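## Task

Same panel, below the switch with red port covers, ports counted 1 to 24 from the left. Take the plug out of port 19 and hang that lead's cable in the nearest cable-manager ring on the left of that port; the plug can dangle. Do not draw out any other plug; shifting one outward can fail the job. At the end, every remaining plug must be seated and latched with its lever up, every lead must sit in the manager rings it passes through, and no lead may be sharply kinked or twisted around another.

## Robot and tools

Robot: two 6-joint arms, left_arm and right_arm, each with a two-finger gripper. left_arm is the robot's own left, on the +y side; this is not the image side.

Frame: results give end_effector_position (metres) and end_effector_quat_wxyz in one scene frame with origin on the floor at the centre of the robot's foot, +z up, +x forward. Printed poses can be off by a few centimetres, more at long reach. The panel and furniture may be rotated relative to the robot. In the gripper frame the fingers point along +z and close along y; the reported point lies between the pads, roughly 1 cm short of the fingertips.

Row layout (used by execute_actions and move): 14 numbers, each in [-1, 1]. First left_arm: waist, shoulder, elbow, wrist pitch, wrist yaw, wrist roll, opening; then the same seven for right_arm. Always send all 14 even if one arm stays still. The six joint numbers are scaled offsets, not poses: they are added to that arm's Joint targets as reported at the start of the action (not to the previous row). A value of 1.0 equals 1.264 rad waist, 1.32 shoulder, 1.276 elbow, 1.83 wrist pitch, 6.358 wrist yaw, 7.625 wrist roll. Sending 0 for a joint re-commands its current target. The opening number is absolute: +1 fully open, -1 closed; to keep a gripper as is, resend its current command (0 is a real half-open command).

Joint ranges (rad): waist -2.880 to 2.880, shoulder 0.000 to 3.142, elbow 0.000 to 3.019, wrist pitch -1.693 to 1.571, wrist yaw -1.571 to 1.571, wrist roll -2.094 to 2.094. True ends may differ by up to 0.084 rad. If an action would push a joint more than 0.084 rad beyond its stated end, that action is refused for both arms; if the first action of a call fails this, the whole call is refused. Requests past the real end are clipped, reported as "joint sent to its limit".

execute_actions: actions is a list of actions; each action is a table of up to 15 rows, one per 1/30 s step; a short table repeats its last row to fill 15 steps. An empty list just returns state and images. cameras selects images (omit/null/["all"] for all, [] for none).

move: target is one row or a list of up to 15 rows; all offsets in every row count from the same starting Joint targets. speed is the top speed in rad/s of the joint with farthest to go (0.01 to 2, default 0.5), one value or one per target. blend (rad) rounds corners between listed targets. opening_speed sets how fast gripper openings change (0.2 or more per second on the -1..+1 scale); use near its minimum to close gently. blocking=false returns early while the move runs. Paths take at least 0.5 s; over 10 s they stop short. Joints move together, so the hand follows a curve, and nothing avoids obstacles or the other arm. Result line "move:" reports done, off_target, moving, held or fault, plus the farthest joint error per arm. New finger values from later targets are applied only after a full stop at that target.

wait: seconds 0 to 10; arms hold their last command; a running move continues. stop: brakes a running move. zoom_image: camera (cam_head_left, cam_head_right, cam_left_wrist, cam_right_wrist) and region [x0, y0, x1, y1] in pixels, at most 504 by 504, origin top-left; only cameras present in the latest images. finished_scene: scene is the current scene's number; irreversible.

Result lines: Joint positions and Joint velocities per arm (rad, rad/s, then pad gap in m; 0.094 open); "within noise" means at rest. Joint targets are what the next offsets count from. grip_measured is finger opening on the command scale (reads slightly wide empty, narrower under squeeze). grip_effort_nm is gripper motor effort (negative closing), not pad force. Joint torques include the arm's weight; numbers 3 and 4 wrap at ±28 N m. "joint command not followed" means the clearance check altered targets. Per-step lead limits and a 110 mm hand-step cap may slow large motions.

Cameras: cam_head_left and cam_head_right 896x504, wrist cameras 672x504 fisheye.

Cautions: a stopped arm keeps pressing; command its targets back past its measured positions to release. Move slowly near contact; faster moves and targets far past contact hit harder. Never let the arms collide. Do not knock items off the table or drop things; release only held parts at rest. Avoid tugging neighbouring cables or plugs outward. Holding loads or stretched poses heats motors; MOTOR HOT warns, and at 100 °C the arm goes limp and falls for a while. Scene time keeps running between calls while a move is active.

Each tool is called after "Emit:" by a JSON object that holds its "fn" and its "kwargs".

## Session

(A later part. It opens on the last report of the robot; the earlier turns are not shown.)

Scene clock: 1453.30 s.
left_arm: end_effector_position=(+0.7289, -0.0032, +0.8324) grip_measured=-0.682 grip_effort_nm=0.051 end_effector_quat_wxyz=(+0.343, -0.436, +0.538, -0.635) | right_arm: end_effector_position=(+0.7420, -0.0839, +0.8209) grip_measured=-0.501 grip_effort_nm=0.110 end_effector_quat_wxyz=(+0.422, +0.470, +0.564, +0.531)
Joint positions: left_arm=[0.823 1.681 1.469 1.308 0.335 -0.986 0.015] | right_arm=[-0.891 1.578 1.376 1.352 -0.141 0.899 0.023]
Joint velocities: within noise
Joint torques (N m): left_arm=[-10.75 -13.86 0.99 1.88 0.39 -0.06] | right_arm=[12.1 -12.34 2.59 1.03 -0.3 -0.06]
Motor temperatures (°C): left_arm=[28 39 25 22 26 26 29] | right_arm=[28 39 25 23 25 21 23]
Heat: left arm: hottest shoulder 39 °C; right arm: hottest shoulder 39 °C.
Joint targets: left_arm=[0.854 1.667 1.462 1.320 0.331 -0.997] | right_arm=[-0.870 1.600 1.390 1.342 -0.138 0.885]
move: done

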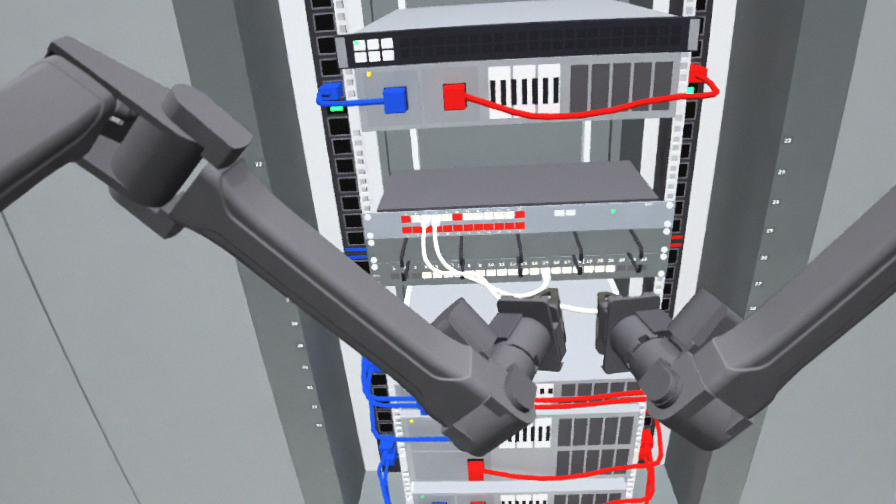

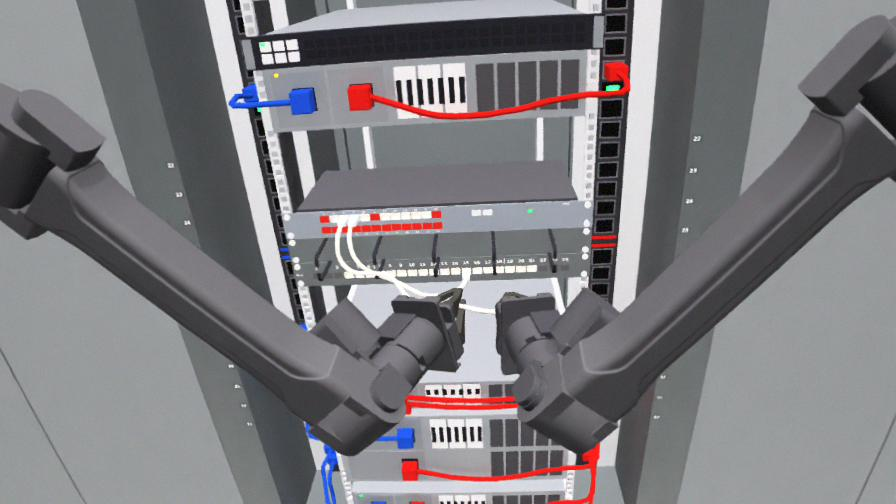

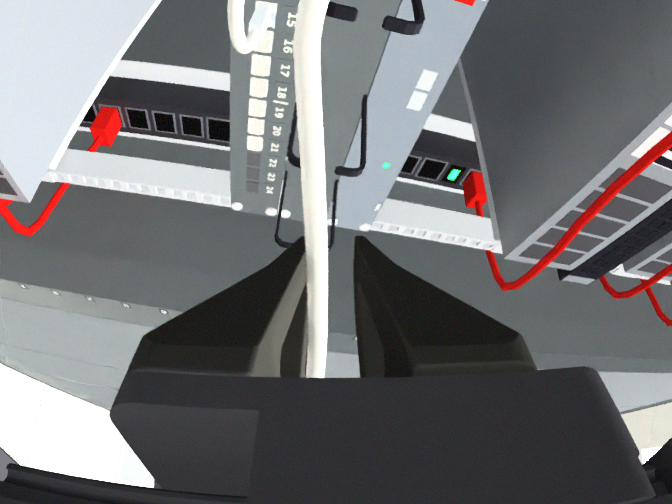

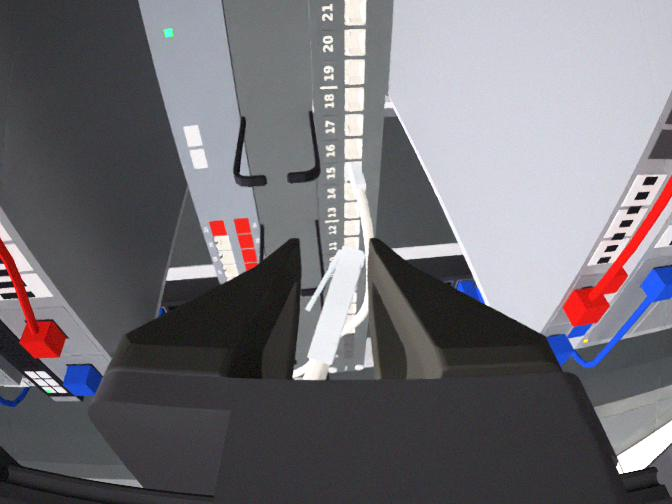

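Emit:
{"fn": "move", "kwargs": {"target": [0,0,0,0,0,0,-0.68,0,0,0,0,0,0,-0.94], "opening_speed": 0.25, "cameras": ["cam_right_wrist","cam_left_wrist"]}}

Emit:
{"fn": "zoom_image", "kwargs": {"camera": "cam_right_wrist", "region": [240, 150, 440, 390]}}

Scene clock: 1466.97 s.
left_arm: end_effector_position=(+0.7289, -0.0024, +0.8315) grip_measured=-0.682 grip_effort_nm=0.046 end_effector_quat_wxyz=(+0.343, -0.436, +0.538, -0.635) | right_arm: end_effector_position=(+0.7417, -0.0830, +0.8210) grip_measured=-0.852 grip_effort_nm=-0.994 end_effector_quat_wxyz=(+0.422, +0.471, +0.564, +0.531)
Joint positions: left_arm=[0.825 1.681 1.469 1.308 0.335 -0.986 0.015] | right_arm=[-0.89 1.579 1.376 1.352 -0.141 0.899 0.007]
Joint velocities: within noise
Joint torques (N m): left_arm=[-10.99 -13.98 1.01 1.87 0.4 -0.06] | right_arm=[12.51 -12.57 2.59 0.95 -0.3 -0.05]
Motor temperatures (°C): left_arm=[28 39 25 22 26 26 29] | right_arm=[28 38 25 23 25 21 23]
Heat: left arm: hottest shoulder 39 °C; right arm: hottest shoulder 38 °C.
Joint targets: left_arm=[0.854 1.667 1.462 1.320 0.332 -0.997] | right_arm=[-0.870 1.600 1.390 1.343 -0.138 0.885]
move: done
Images, in order (width x height): cam_left_wrist 672x504, cam_right_wrist 672x504.

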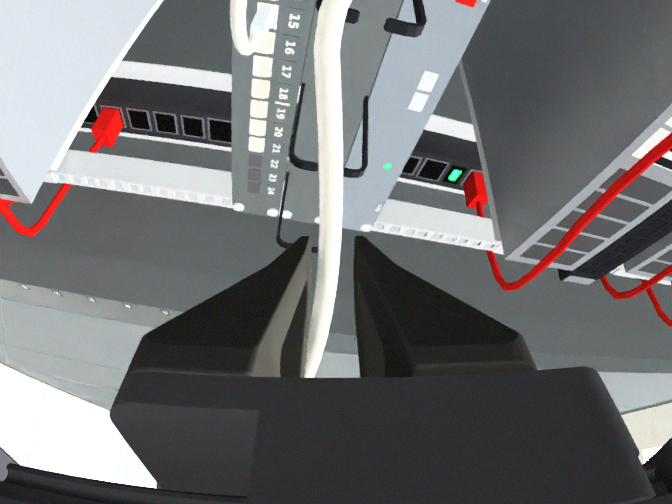

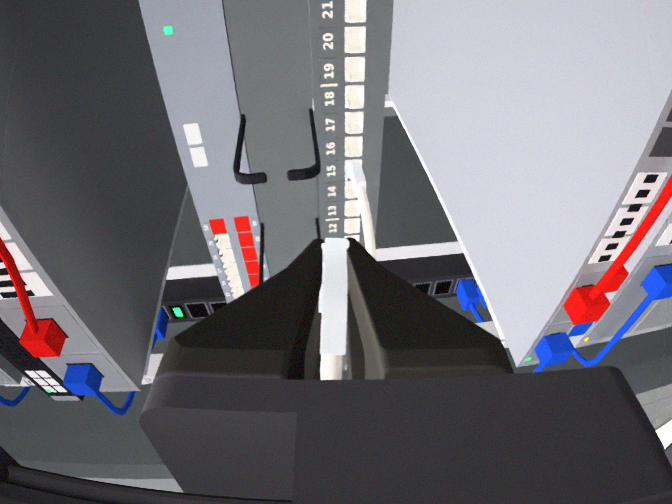

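Scaled by 2.100 from the camera's 672x504 image, which has a finer 960x720 frame.

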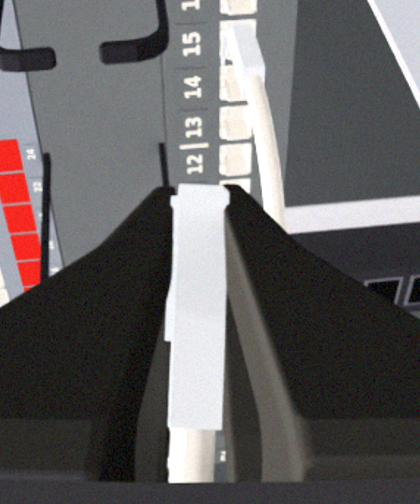

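Emit:
{"fn": "move", "kwargs": {"target": [0,0,0,0,0,0,-0.68,0,-0.05,0.1097,-0.0945,0,0,-0.94], "speed": 0.15}}

Emit:
{"fn": "zoom_image", "kwargs": {"camera": "cam_left_wrist", "region": [200, 0, 500, 380]}}

Emit:
{"fn": "zoom_image", "kwargs": {"camera": "cam_head_left", "region": [420, 220, 660, 340]}}

Scene clock: 1510.17 s.
left_arm: end_effector_position=(+0.7300, -0.0002, +0.8313) grip_measured=-0.681 grip_effort_nm=0.046 end_effector_quat_wxyz=(+0.345, -0.436, +0.538, -0.633) | right_arm: end_effector_position=(+0.8025, -0.0938, +0.8316) grip_measured=-0.853 grip_effort_nm=-0.994 end_effector_quat_wxyz=(+0.418, +0.471, +0.568, +0.530)
Joint positions: left_arm=[0.827 1.678 1.469 1.308 0.332 -0.986 0.015] | right_arm=[-0.889 1.551 1.512 1.179 -0.14 0.898 0.007]
Joint velocities: within noise
Joint torques (N m): left_arm=[-11.05 -13.74 0.98 1.87 0.48 -0.07] | right_arm=[12.1 -17.44 4.04 0.98 -0.34 -0.06]
Motor temperatures (°C): left_arm=[28 39 25 22 26 26 28] | right_arm=[29 36 25 23 25 21 25]
Heat: left arm: hottest shoulder 39 °C; right arm: hottest shoulder 36 °C.
Joint targets: left_arm=[0.854 1.667 1.462 1.320 0.332 -0.997] | right_arm=[-0.870 1.534 1.530 1.170 -0.138 0.885]
move: done

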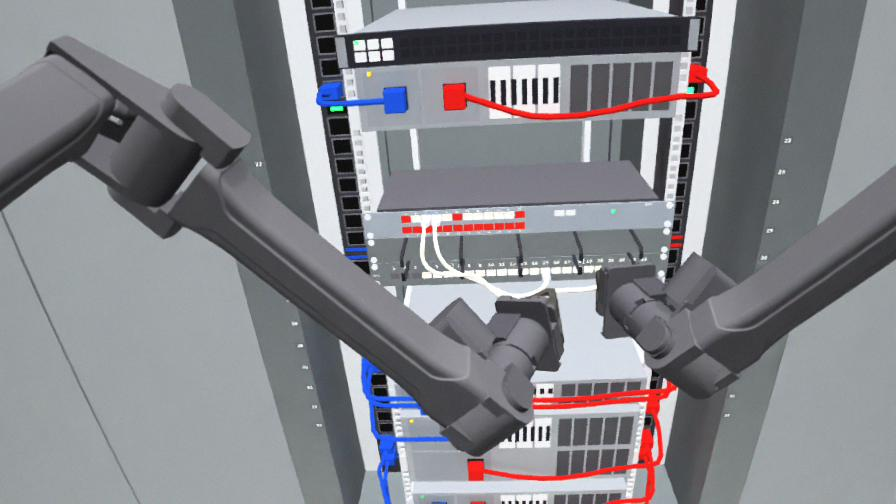

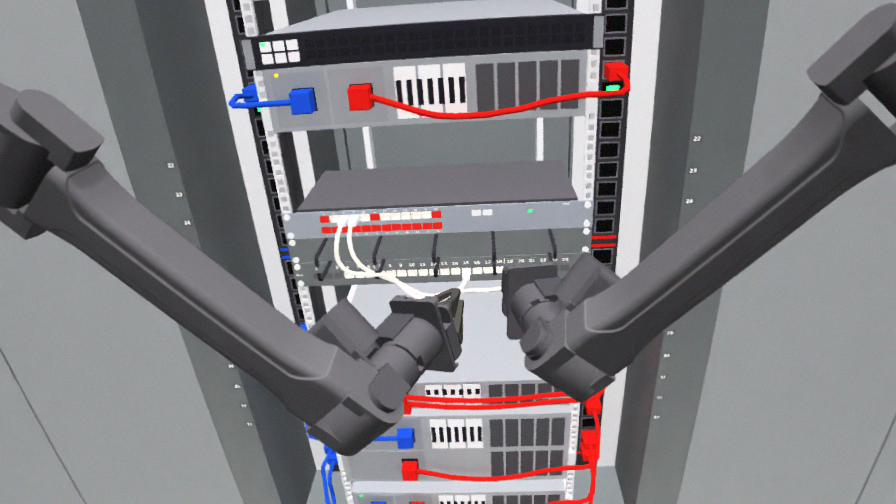

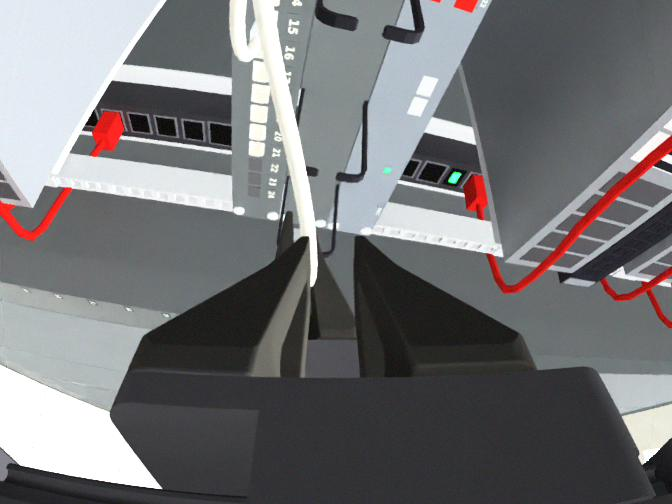

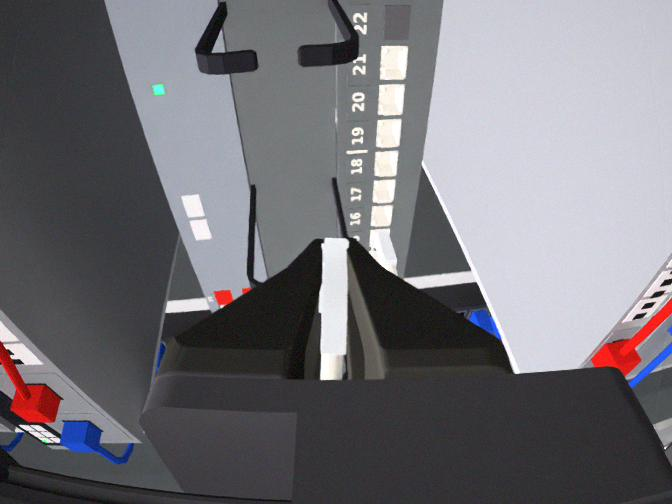

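Scaled by 1.326 from the camera's 672x504 image, which has a finer 960x720 frame.

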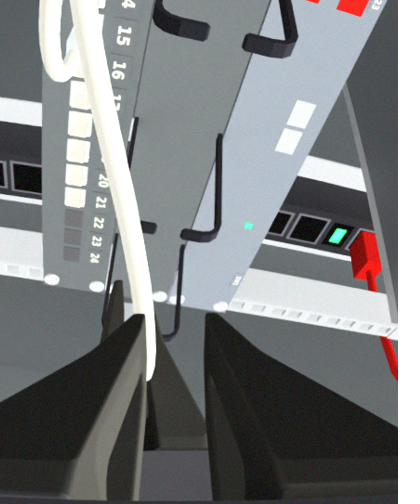

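Scaled by 2.100 from the camera's 896x504 image, which has a finer 1280x720 frame.

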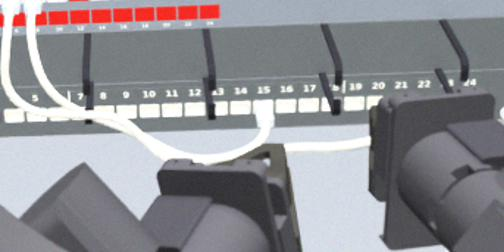

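Emit:
{"fn": "move", "kwargs": {"target": [-0.0451,0.0758,0.134,-0.0601,0,0,-0.68,0,0,0,0,0,0,-0.94], "speed": 0.12}}

Emit:
{"fn": "zoom_image", "kwargs": {"camera": "cam_left_wrist", "region": [200, 0, 500, 380]}}

Emit:
{"fn": "zoom_image", "kwargs": {"camera": "cam_head_left", "region": [420, 220, 660, 340]}}

Scene clock: 1543.87 s.
left_arm: end_effector_position=(+0.7640, -0.0177, +0.8243) grip_measured=-0.681 grip_effort_nm=0.051 end_effector_quat_wxyz=(+0.343, -0.437, +0.533, -0.638) | right_arm: end_effector_position=(+0.8025, -0.0939, +0.8315) grip_measured=-0.853 grip_effort_nm=-0.999 end_effector_quat_wxyz=(+0.418, +0.471, +0.568, +0.530)
Joint positions: left_arm=[0.813 1.733 1.616 1.219 0.332 -0.986 0.015] | right_arm=[-0.889 1.551 1.512 1.179 -0.139 0.897 0.007]
Joint velocities: within noise
Joint torques (N m): left_arm=[-15.79 -11.05 3.28 1.01 0.48 -0.07] | right_arm=[11.93 -17.08 4.12 0.91 -0.38 0]
Motor temperatures (°C): left_arm=[28 37 25 22 27 26 28] | right_arm=[29 38 26 23 25 21 25]
Heat: left arm: hottest shoulder 37 °C; right arm: hottest shoulder 38 °C.
Joint targets: left_arm=[0.797 1.767 1.633 1.210 0.332 -0.997] | right_arm=[-0.870 1.534 1.530 1.170 -0.138 0.885]
move: done

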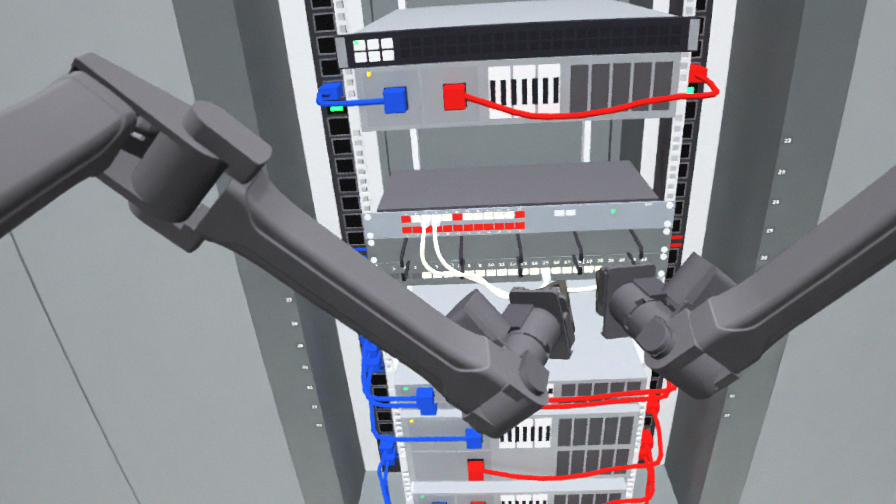

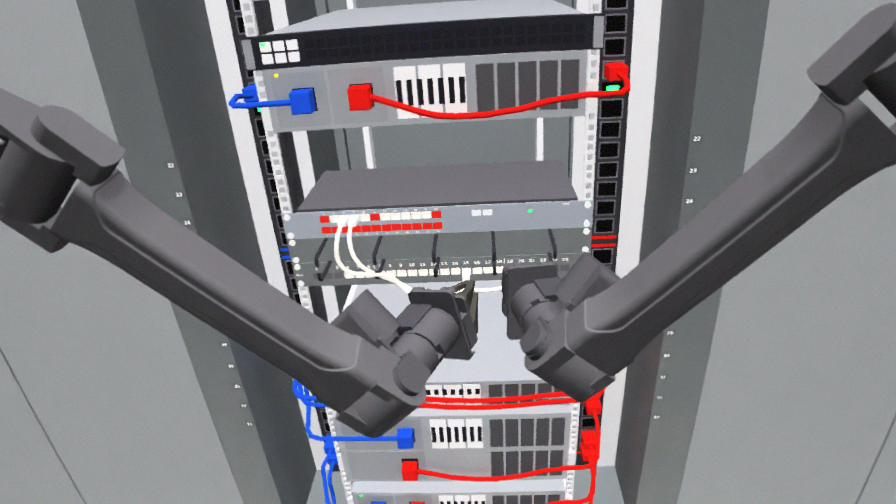

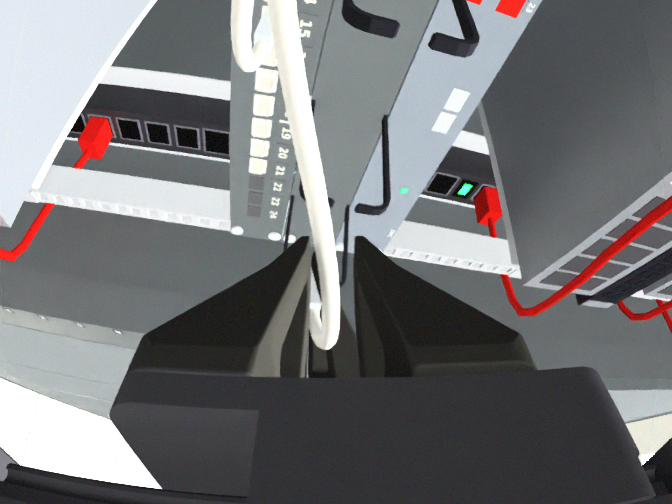

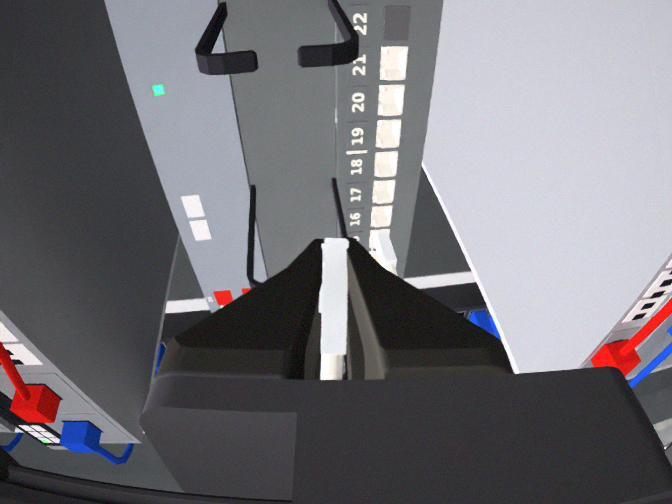

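Scaled by 1.326 from the camera's 672x504 image, which has a finer 960x720 frame.

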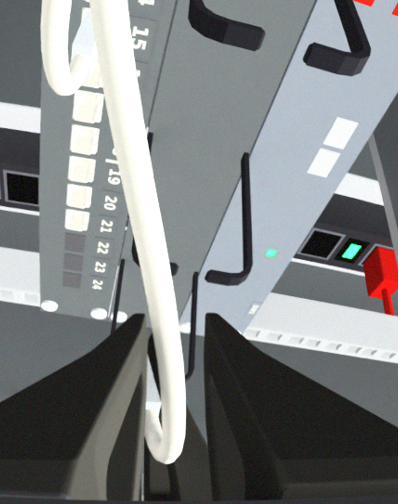

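Scaled by 2.100 from the camera's 896x504 image, which has a finer 1280x720 frame.

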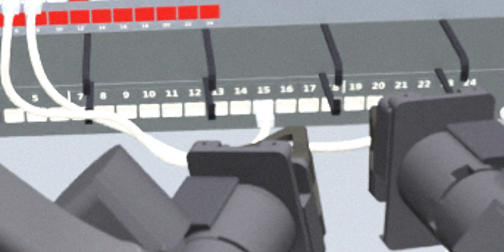

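Emit:
{"fn": "move", "kwargs": {"target": [0,0,0,0,0,0,-0.95,0,0,0,0,0,0,-0.94], "opening_speed": 0.25, "cameras": ["cam_left_wrist","cam_right_wrist"]}}

Emit:
{"fn": "zoom_image", "kwargs": {"camera": "cam_left_wrist", "region": [200, 0, 500, 380]}}

Scene clock: 1564.67 s.
left_arm: end_effector_position=(+0.7644, -0.0177, +0.8244) grip_measured=-0.904 grip_effort_nm=-1.028 end_effector_quat_wxyz=(+0.343, -0.437, +0.533, -0.638) | right_arm: end_effector_position=(+0.8025, -0.0939, +0.8315) grip_measured=-0.853 grip_effort_nm=-0.999 end_effector_quat_wxyz=(+0.418, +0.471, +0.568, +0.530)
Joint positions: left_arm=[0.813 1.733 1.617 1.218 0.332 -0.986 0.005] | right_arm=[-0.889 1.551 1.512 1.179 -0.139 0.897 0.007]
Joint velocities: within noise
Joint torques (N m): left_arm=[-15.79 -10.93 3.29 1.07 0.48 -0.07] | right_arm=[12.1 -17.2 4.08 1.03 -0.37 -0.03]
Motor temperatures (°C): left_arm=[29 36 25 22 27 26 28] | right_arm=[29 38 26 23 25 21 26]
Heat: left arm: hottest shoulder 36 °C; right arm: hottest shoulder 38 °C.
Joint targets: left_arm=[0.797 1.767 1.633 1.210 0.332 -0.997] | right_arm=[-0.870 1.534 1.530 1.170 -0.138 0.885]
move: done
Images, in order (width x height): cam_left_wrist 672x504, cam_right_wrist 672x504.

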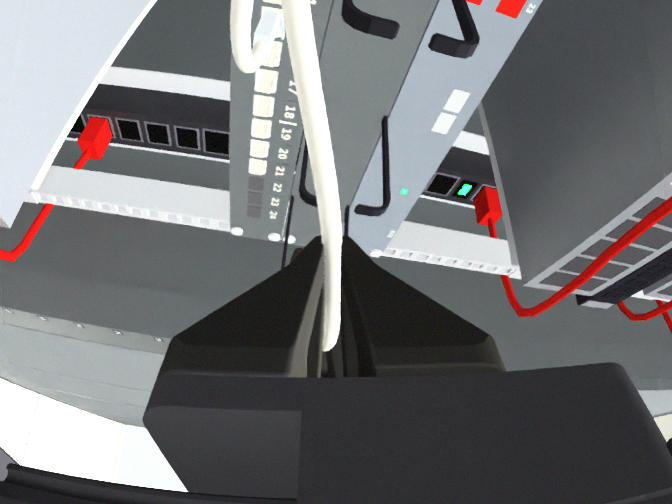

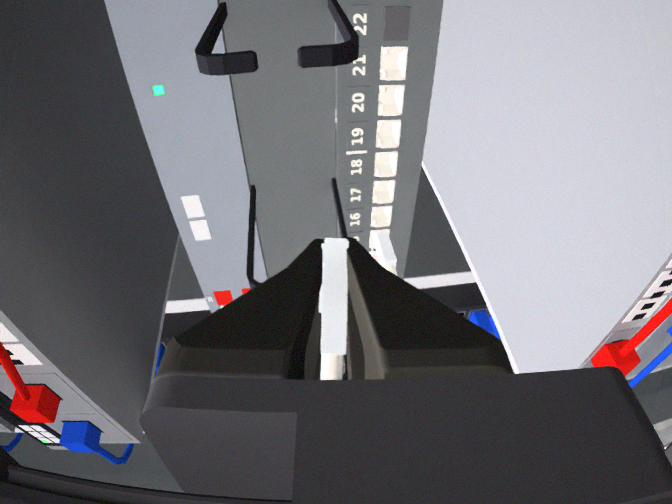

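Scaled by 1.326 from the camera's 672x504 image, which has a finer 960x720 frame.

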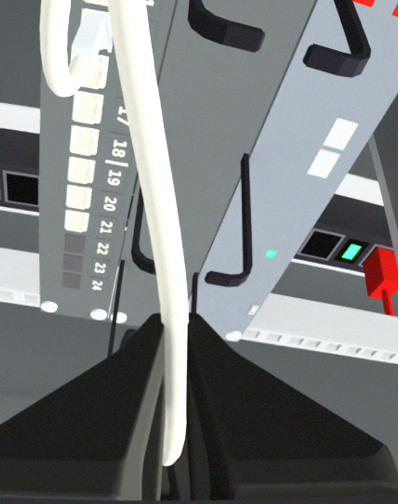

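Emit:
{"fn": "move", "kwargs": {"target": [[0,0,0,0,0,0,-0.68,0,0,0,0,0,0,-0.94],[0,0,-0.0392,0.0224,0,0,-0.68,0,0,0,0,0,0,-0.94],[0,0,-0.0392,0.0224,0,0,-0.95,0,0,0,0,0,0,-0.94]], "speed": 0.1, "opening_speed": 0.25, "cameras": ["cam_left_wrist","cam_head_right"]}}

Emit:
{"fn": "zoom_image", "kwargs": {"camera": "cam_left_wrist", "region": [200, 0, 500, 380]}}

Scene clock: 1596.17 s.
left_arm: end_effector_position=(+0.7525, -0.0202, +0.8219) grip_measured=-0.928 grip_effort_nm=-1.009 end_effector_quat_wxyz=(+0.340, -0.438, +0.535, -0.638) | right_arm: end_effector_position=(+0.8026, -0.0940, +0.8314) grip_measured=-0.853 grip_effort_nm=-0.994 end_effector_quat_wxyz=(+0.419, +0.471, +0.568, +0.529)
Joint positions: left_arm=[0.813 1.735 1.59 1.241 0.332 -0.986 0.003] | right_arm=[-0.889 1.551 1.512 1.179 -0.138 0.896 0.007]
Joint velocities: within noise
Joint torques (N m): left_arm=[-15.68 -10.87 1.4 1.8 0.49 -0.06] | right_arm=[12.04 -17.49 4 1.05 -0.41 -0.02]
Motor temperatures (°C): left_arm=[30 36 26 22 27 26 30] | right_arm=[29 39 26 23 25 21 26]
Heat: left arm: hottest shoulder 36 °C; right arm: hottest shoulder 39 °C.
Joint targets: left_arm=[0.797 1.767 1.583 1.251 0.332 -0.997] | right_arm=[-0.870 1.534 1.530 1.170 -0.138 0.885]
move: done
Images, in order (width x height): cam_head_right 896x504, cam_left_wrist 672x504.

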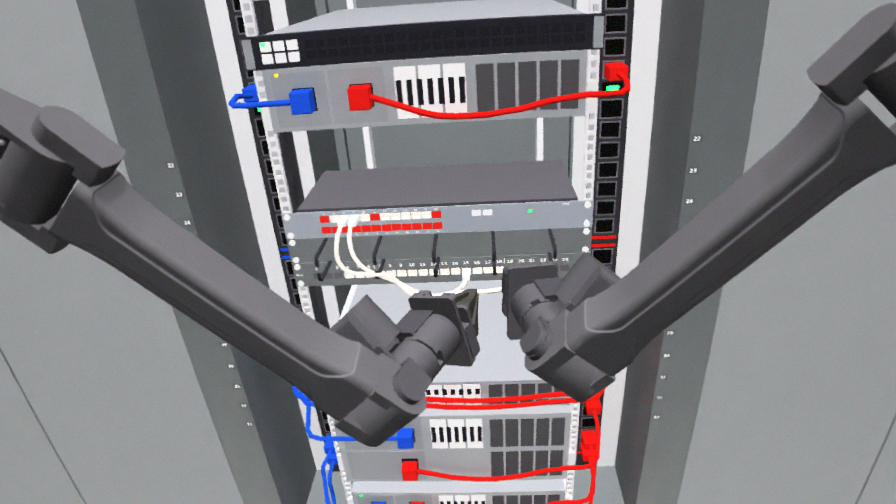

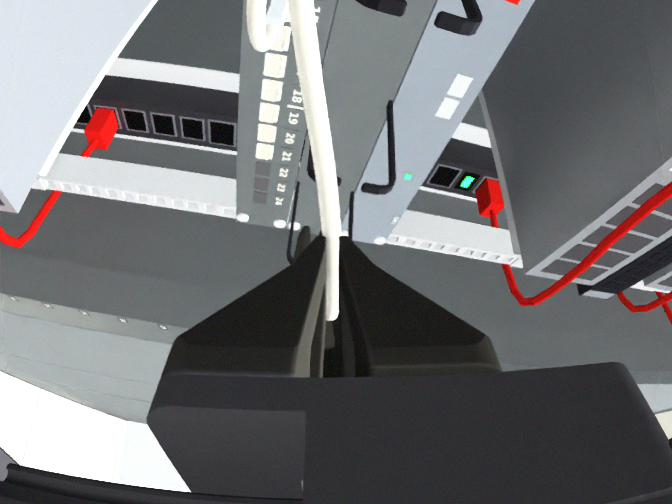

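Scaled by 1.326 from the camera's 672x504 image, which has a finer 960x720 frame.

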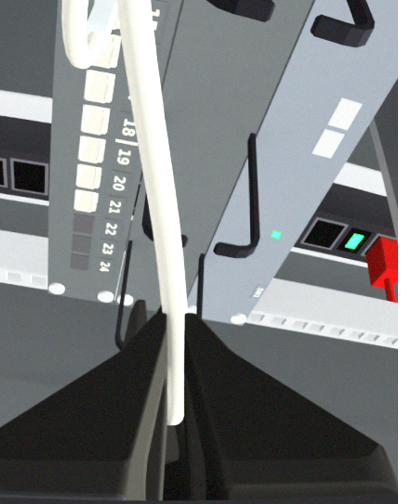

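Emit:
{"fn": "move", "kwargs": {"target": [[0,0,0,0,0,0,-0.7,0,0,0,0,0,0,-0.94],[0,0,0.0313,-0.0158,0,0,-0.7,0,0,0,0,0,0,-0.94],[0,0,0.0313,-0.0158,0,0,-0.95,0,0,0,0,0,0,-0.94]], "speed": 0.1, "opening_speed": 0.25, "cameras": ["cam_left_wrist","cam_head_left","cam_head_right"]}}

Emit:
{"fn": "zoom_image", "kwargs": {"camera": "cam_left_wrist", "region": [200, 0, 500, 380]}}

Emit:
{"fn": "zoom_image", "kwargs": {"camera": "cam_head_left", "region": [500, 250, 620, 330]}}

Emit:
{"fn": "zoom_image", "kwargs": {"camera": "cam_head_right", "region": [410, 250, 530, 330]}}

Scene clock: 1615.07 s.
left_arm: end_effector_position=(+0.7600, -0.0186, +0.8235) grip_measured=-0.908 grip_effort_nm=-1.018 end_effector_quat_wxyz=(+0.344, -0.437, +0.533, -0.638) | right_arm: end_effector_position=(+0.8026, -0.0940, +0.8314) grip_measured=-0.853 grip_effort_nm=-0.994 end_effector_quat_wxyz=(+0.419, +0.471, +0.568, +0.529)
Joint positions: left_arm=[0.813 1.735 1.609 1.23 0.332 -0.986 0.004] | right_arm=[-0.889 1.551 1.512 1.179 -0.138 0.895 0.007]
Joint velocities: within noise
Joint torques (N m): left_arm=[-15.85 -11.16 3.06 1.02 0.5 -0.06] | right_arm=[11.99 -17.14 4.04 1.03 -0.4 -0.03]
Motor temperatures (°C): left_arm=[30 37 25 22 27 26 30] | right_arm=[29 39 26 23 25 21 26]
Heat: left arm: hottest shoulder 37 °C; right arm: hottest shoulder 39 °C.
Joint targets: left_arm=[0.797 1.767 1.623 1.222 0.332 -0.996] | right_arm=[-0.870 1.534 1.530 1.170 -0.138 0.885]
move: done
Images, in order (width x height): cam_head_left 896x504, cam_head_right 896x504, cam_left_wrist 672x504.

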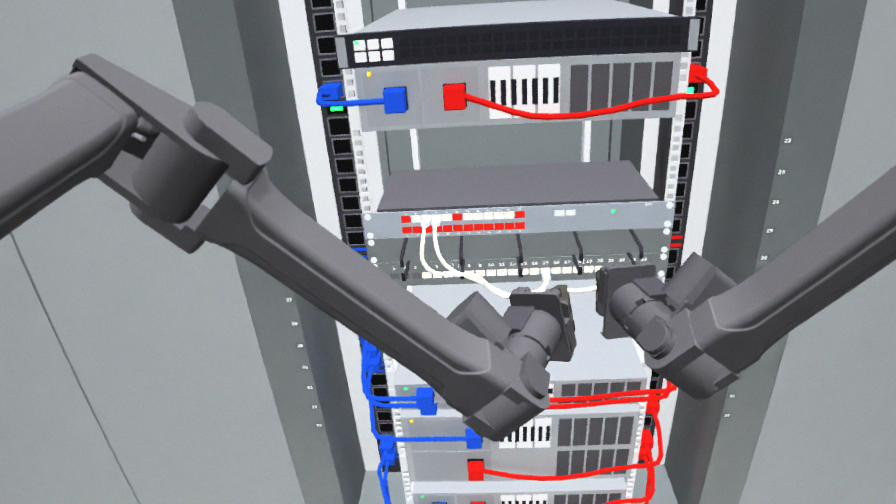

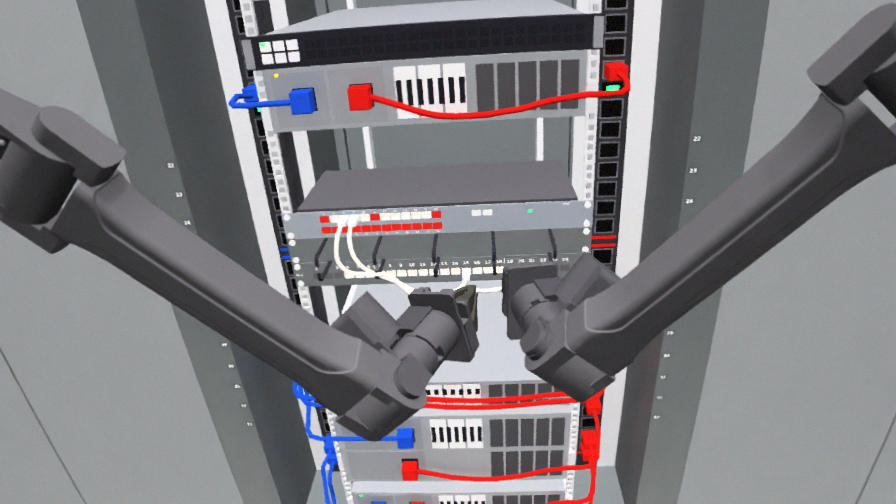

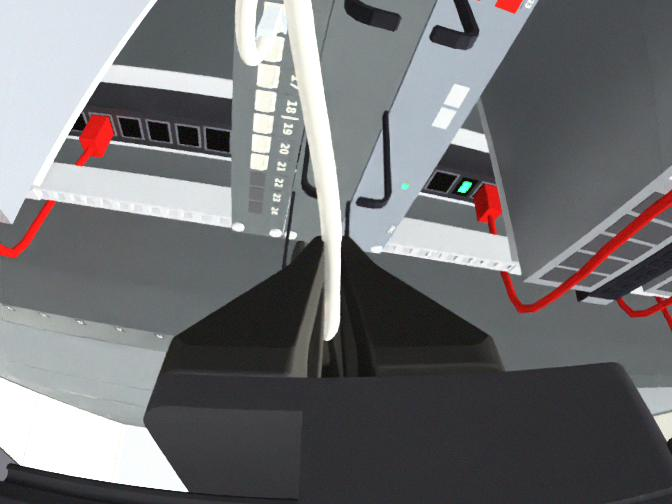

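Scaled by 1.326 from the camera's 672x504 image, which has a finer 960x720 frame.

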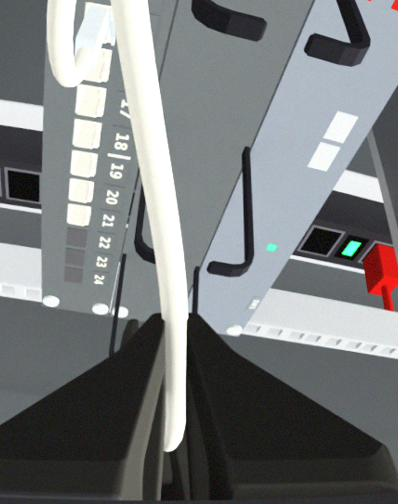

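Scaled by 4.200 from the camera's 896x504 image, which has a finer 1280x720 frame.

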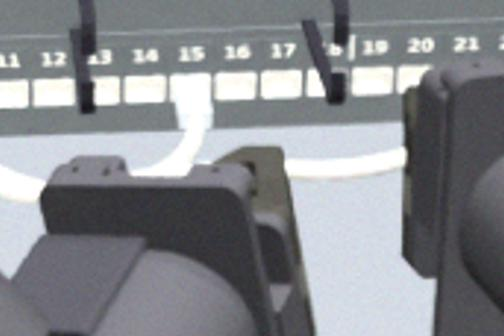

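Scaled by 4.200 from the camera's 896x504 image, which has a finer 1280x720 frame.

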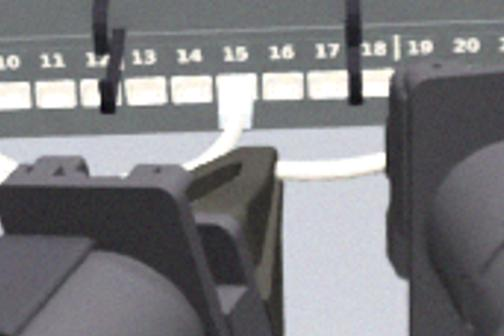

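Emit:
{"fn": "move", "kwargs": {"target": [-0.0123,-0.0458,0.0333,-0.0322,0.0006,0,-0.95,0.0047,-0.0121,0.0196,-0.0208,-0.0013,0,-0.94], "speed": 0.1}}

Emit:
{"fn": "zoom_image", "kwargs": {"camera": "cam_left_wrist", "region": [220, 100, 440, 360]}}

Emit:
{"fn": "zoom_image", "kwargs": {"camera": "cam_head_left", "region": [440, 230, 620, 330]}}

Emit:
{"fn": "zoom_image", "kwargs": {"camera": "cam_head_right", "region": [350, 230, 530, 330]}}

Scene clock: 1651.90 s.
left_arm: end_effector_position=(+0.7781, -0.0216, +0.8339) grip_measured=-0.910 grip_effort_nm=-1.062 end_effector_quat_wxyz=(+0.335, -0.438, +0.531, -0.643) | right_arm: end_effector_position=(+0.8164, -0.0979, +0.8395) grip_measured=-0.853 grip_effort_nm=-0.999 end_effector_quat_wxyz=(+0.418, +0.470, +0.567, +0.532)
Joint positions: left_arm=[0.798 1.723 1.644 1.17 0.333 -0.986 0.004] | right_arm=[-0.886 1.538 1.536 1.143 -0.143 0.895 0.007]
Joint velocities: within noise
Joint torques (N m): left_arm=[-15.97 -14.8 3.85 1.06 0.6 -0.07] | right_arm=[12.28 -17.67 4.41 0.91 -0.58 -0.02]
Motor temperatures (°C): left_arm=[30 37 25 22 27 26 31] | right_arm=[29 39 26 23 25 22 26]
Heat: left arm: hottest shoulder 37 °C; right arm: hottest shoulder 39 °C.
Joint targets: left_arm=[0.781 1.706 1.665 1.163 0.335 -0.996] | right_arm=[-0.864 1.518 1.555 1.131 -0.147 0.885]
move: done

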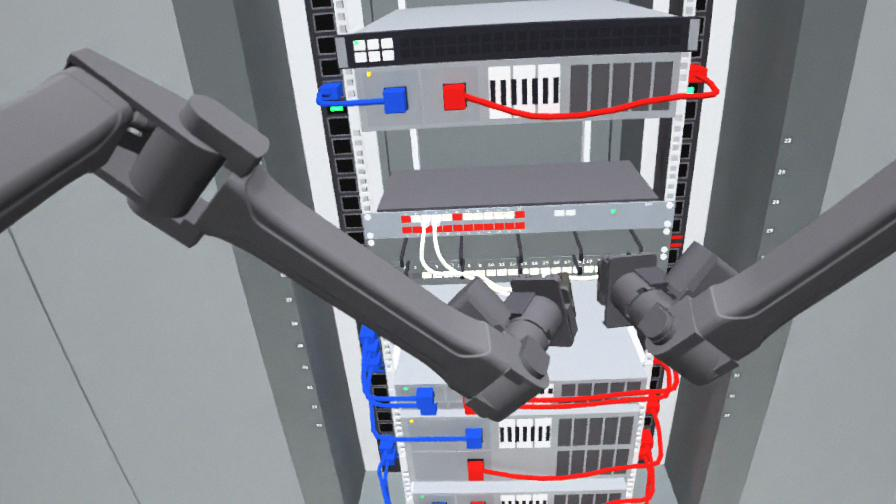

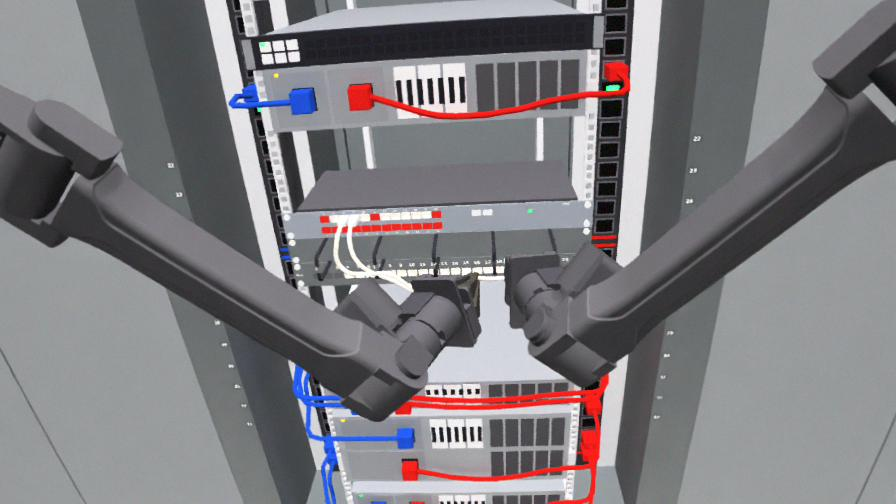

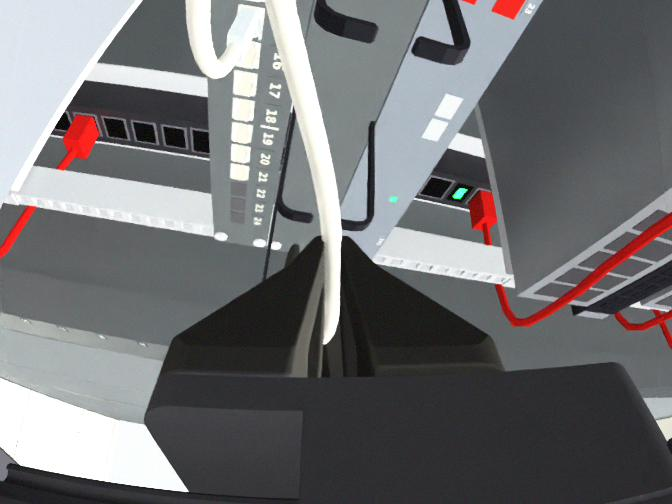

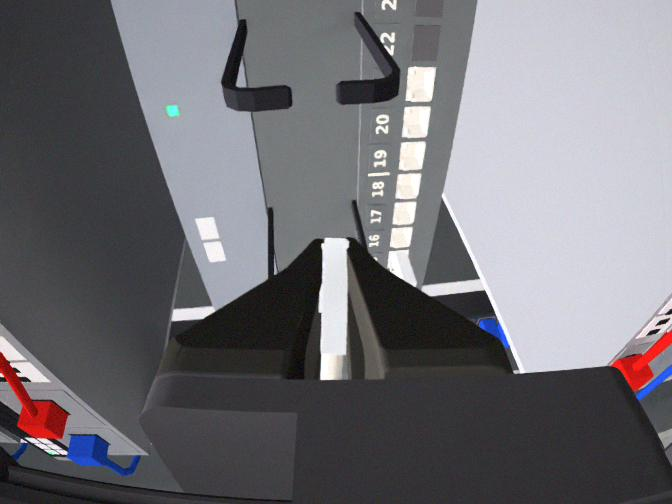

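Scaled by 1.938 from the camera's 672x504 image, which has a finer 960x720 frame.

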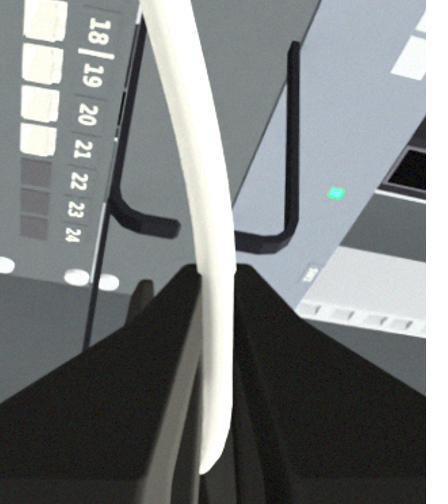

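Scaled by 2.800 from the camera's 896x504 image, which has a finer 1280x720 frame.

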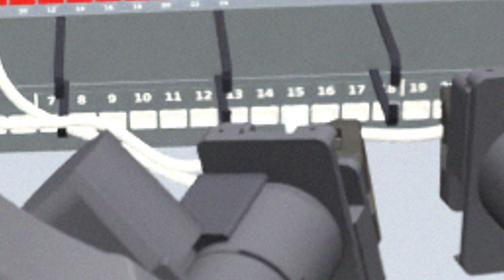

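Scaled by 2.800 from the camera's 896x504 image, which has a finer 1280x720 frame.

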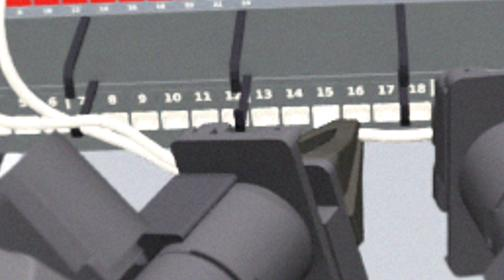

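Emit:
{"fn": "move", "kwargs": {"target": [0,0.0447,0.0277,-0.0146,0,0,-0.95,0.0328,0.0891,0.0658,0.0852,0.0271,-0.0055,-0.94], "speed": 0.08}}

Emit:
{"fn": "zoom_image", "kwargs": {"camera": "cam_left_wrist", "region": [220, 100, 440, 360]}}

Emit:
{"fn": "zoom_image", "kwargs": {"camera": "cam_head_left", "region": [440, 230, 620, 330]}}

Emit:
{"fn": "zoom_image", "kwargs": {"camera": "cam_head_right", "region": [350, 230, 530, 330]}}

Scene clock: 1703.80 s.
left_arm: end_effector_position=(+0.7899, -0.0239, +0.8375) grip_measured=-0.910 grip_effort_nm=-1.062 end_effector_quat_wxyz=(+0.336, -0.438, +0.528, -0.646) | right_arm: end_effector_position=(+0.8268, -0.1079, +0.8410) grip_measured=-0.853 grip_effort_nm=-0.994 end_effector_quat_wxyz=(+0.480, +0.517, +0.519, +0.482)
Joint positions: left_arm=[0.792 1.73 1.683 1.144 0.335 -0.986 0.004] | right_arm=[-0.847 1.609 1.615 1.274 0.023 0.859 0.007]
Joint velocities: within noise
Joint torques (N m): left_arm=[-15.56 -11.11 3.84 1.05 0.54 -0.06] | right_arm=[13.04 -13.57 4.78 1.91 -0.33 -0.08]
Motor temperatures (°C): left_arm=[30 38 26 22 27 26 31] | right_arm=[30 40 26 23 26 22 27]
Heat: left arm: hottest shoulder 38 °C; right arm: hottest shoulder 40 °C.
Joint targets: left_arm=[0.781 1.765 1.700 1.136 0.335 -0.996] | right_arm=[-0.822 1.635 1.639 1.287 0.026 0.843]
move: done

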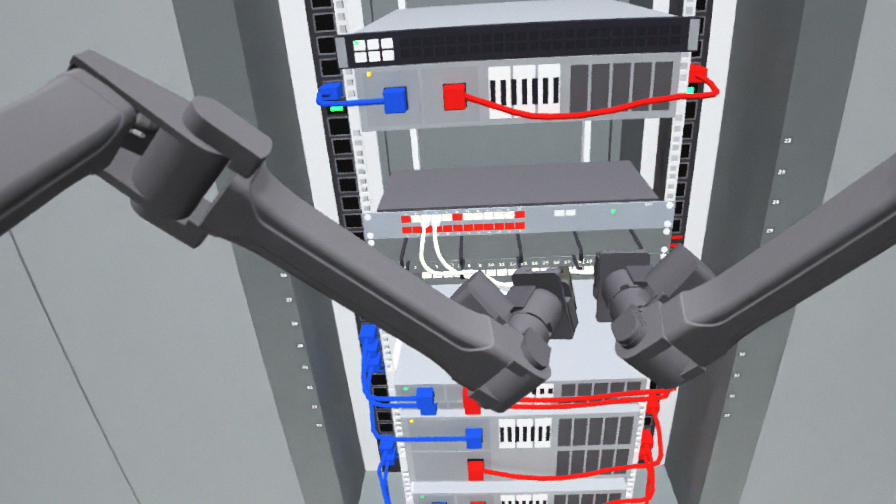

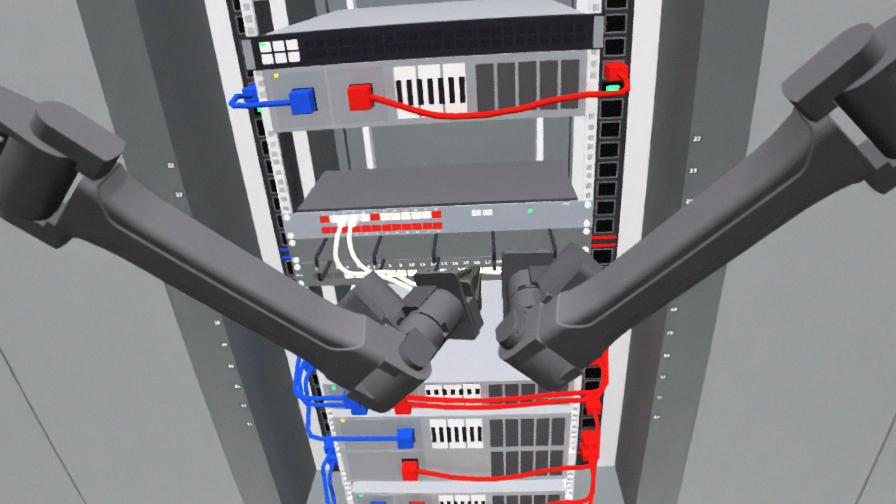

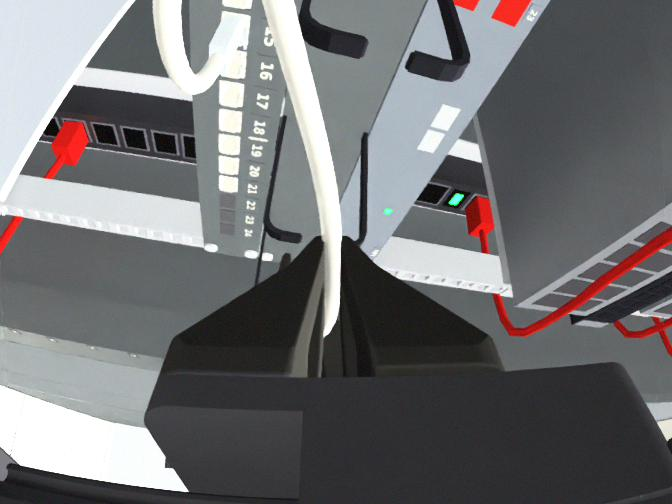

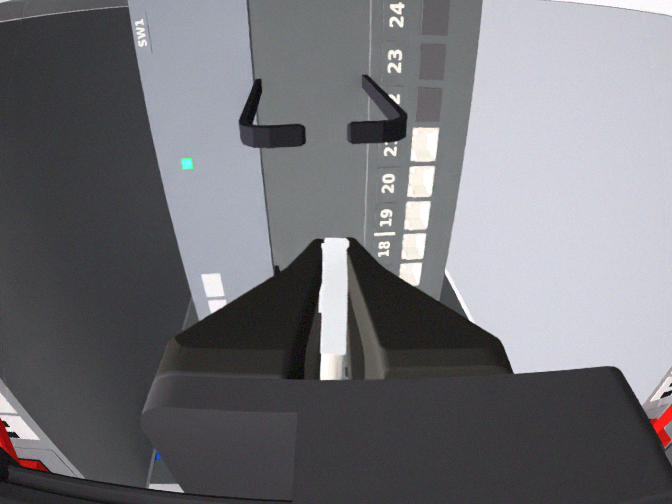

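Scaled by 1.938 from the camera's 672x504 image, which has a finer 960x720 frame.

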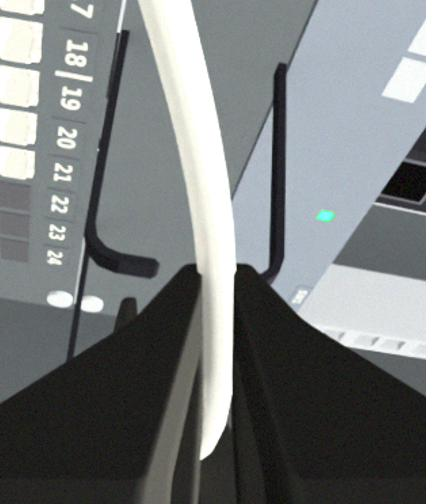

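Scaled by 2.800 from the camera's 896x504 image, which has a finer 1280x720 frame.

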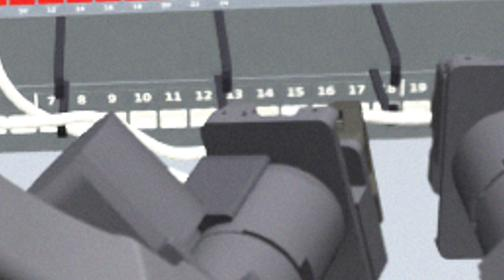

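Scaled by 2.800 from the camera's 896x504 image, which has a finer 1280x720 frame.

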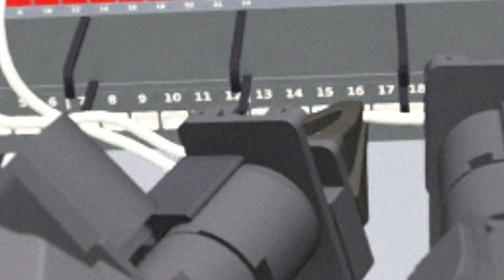

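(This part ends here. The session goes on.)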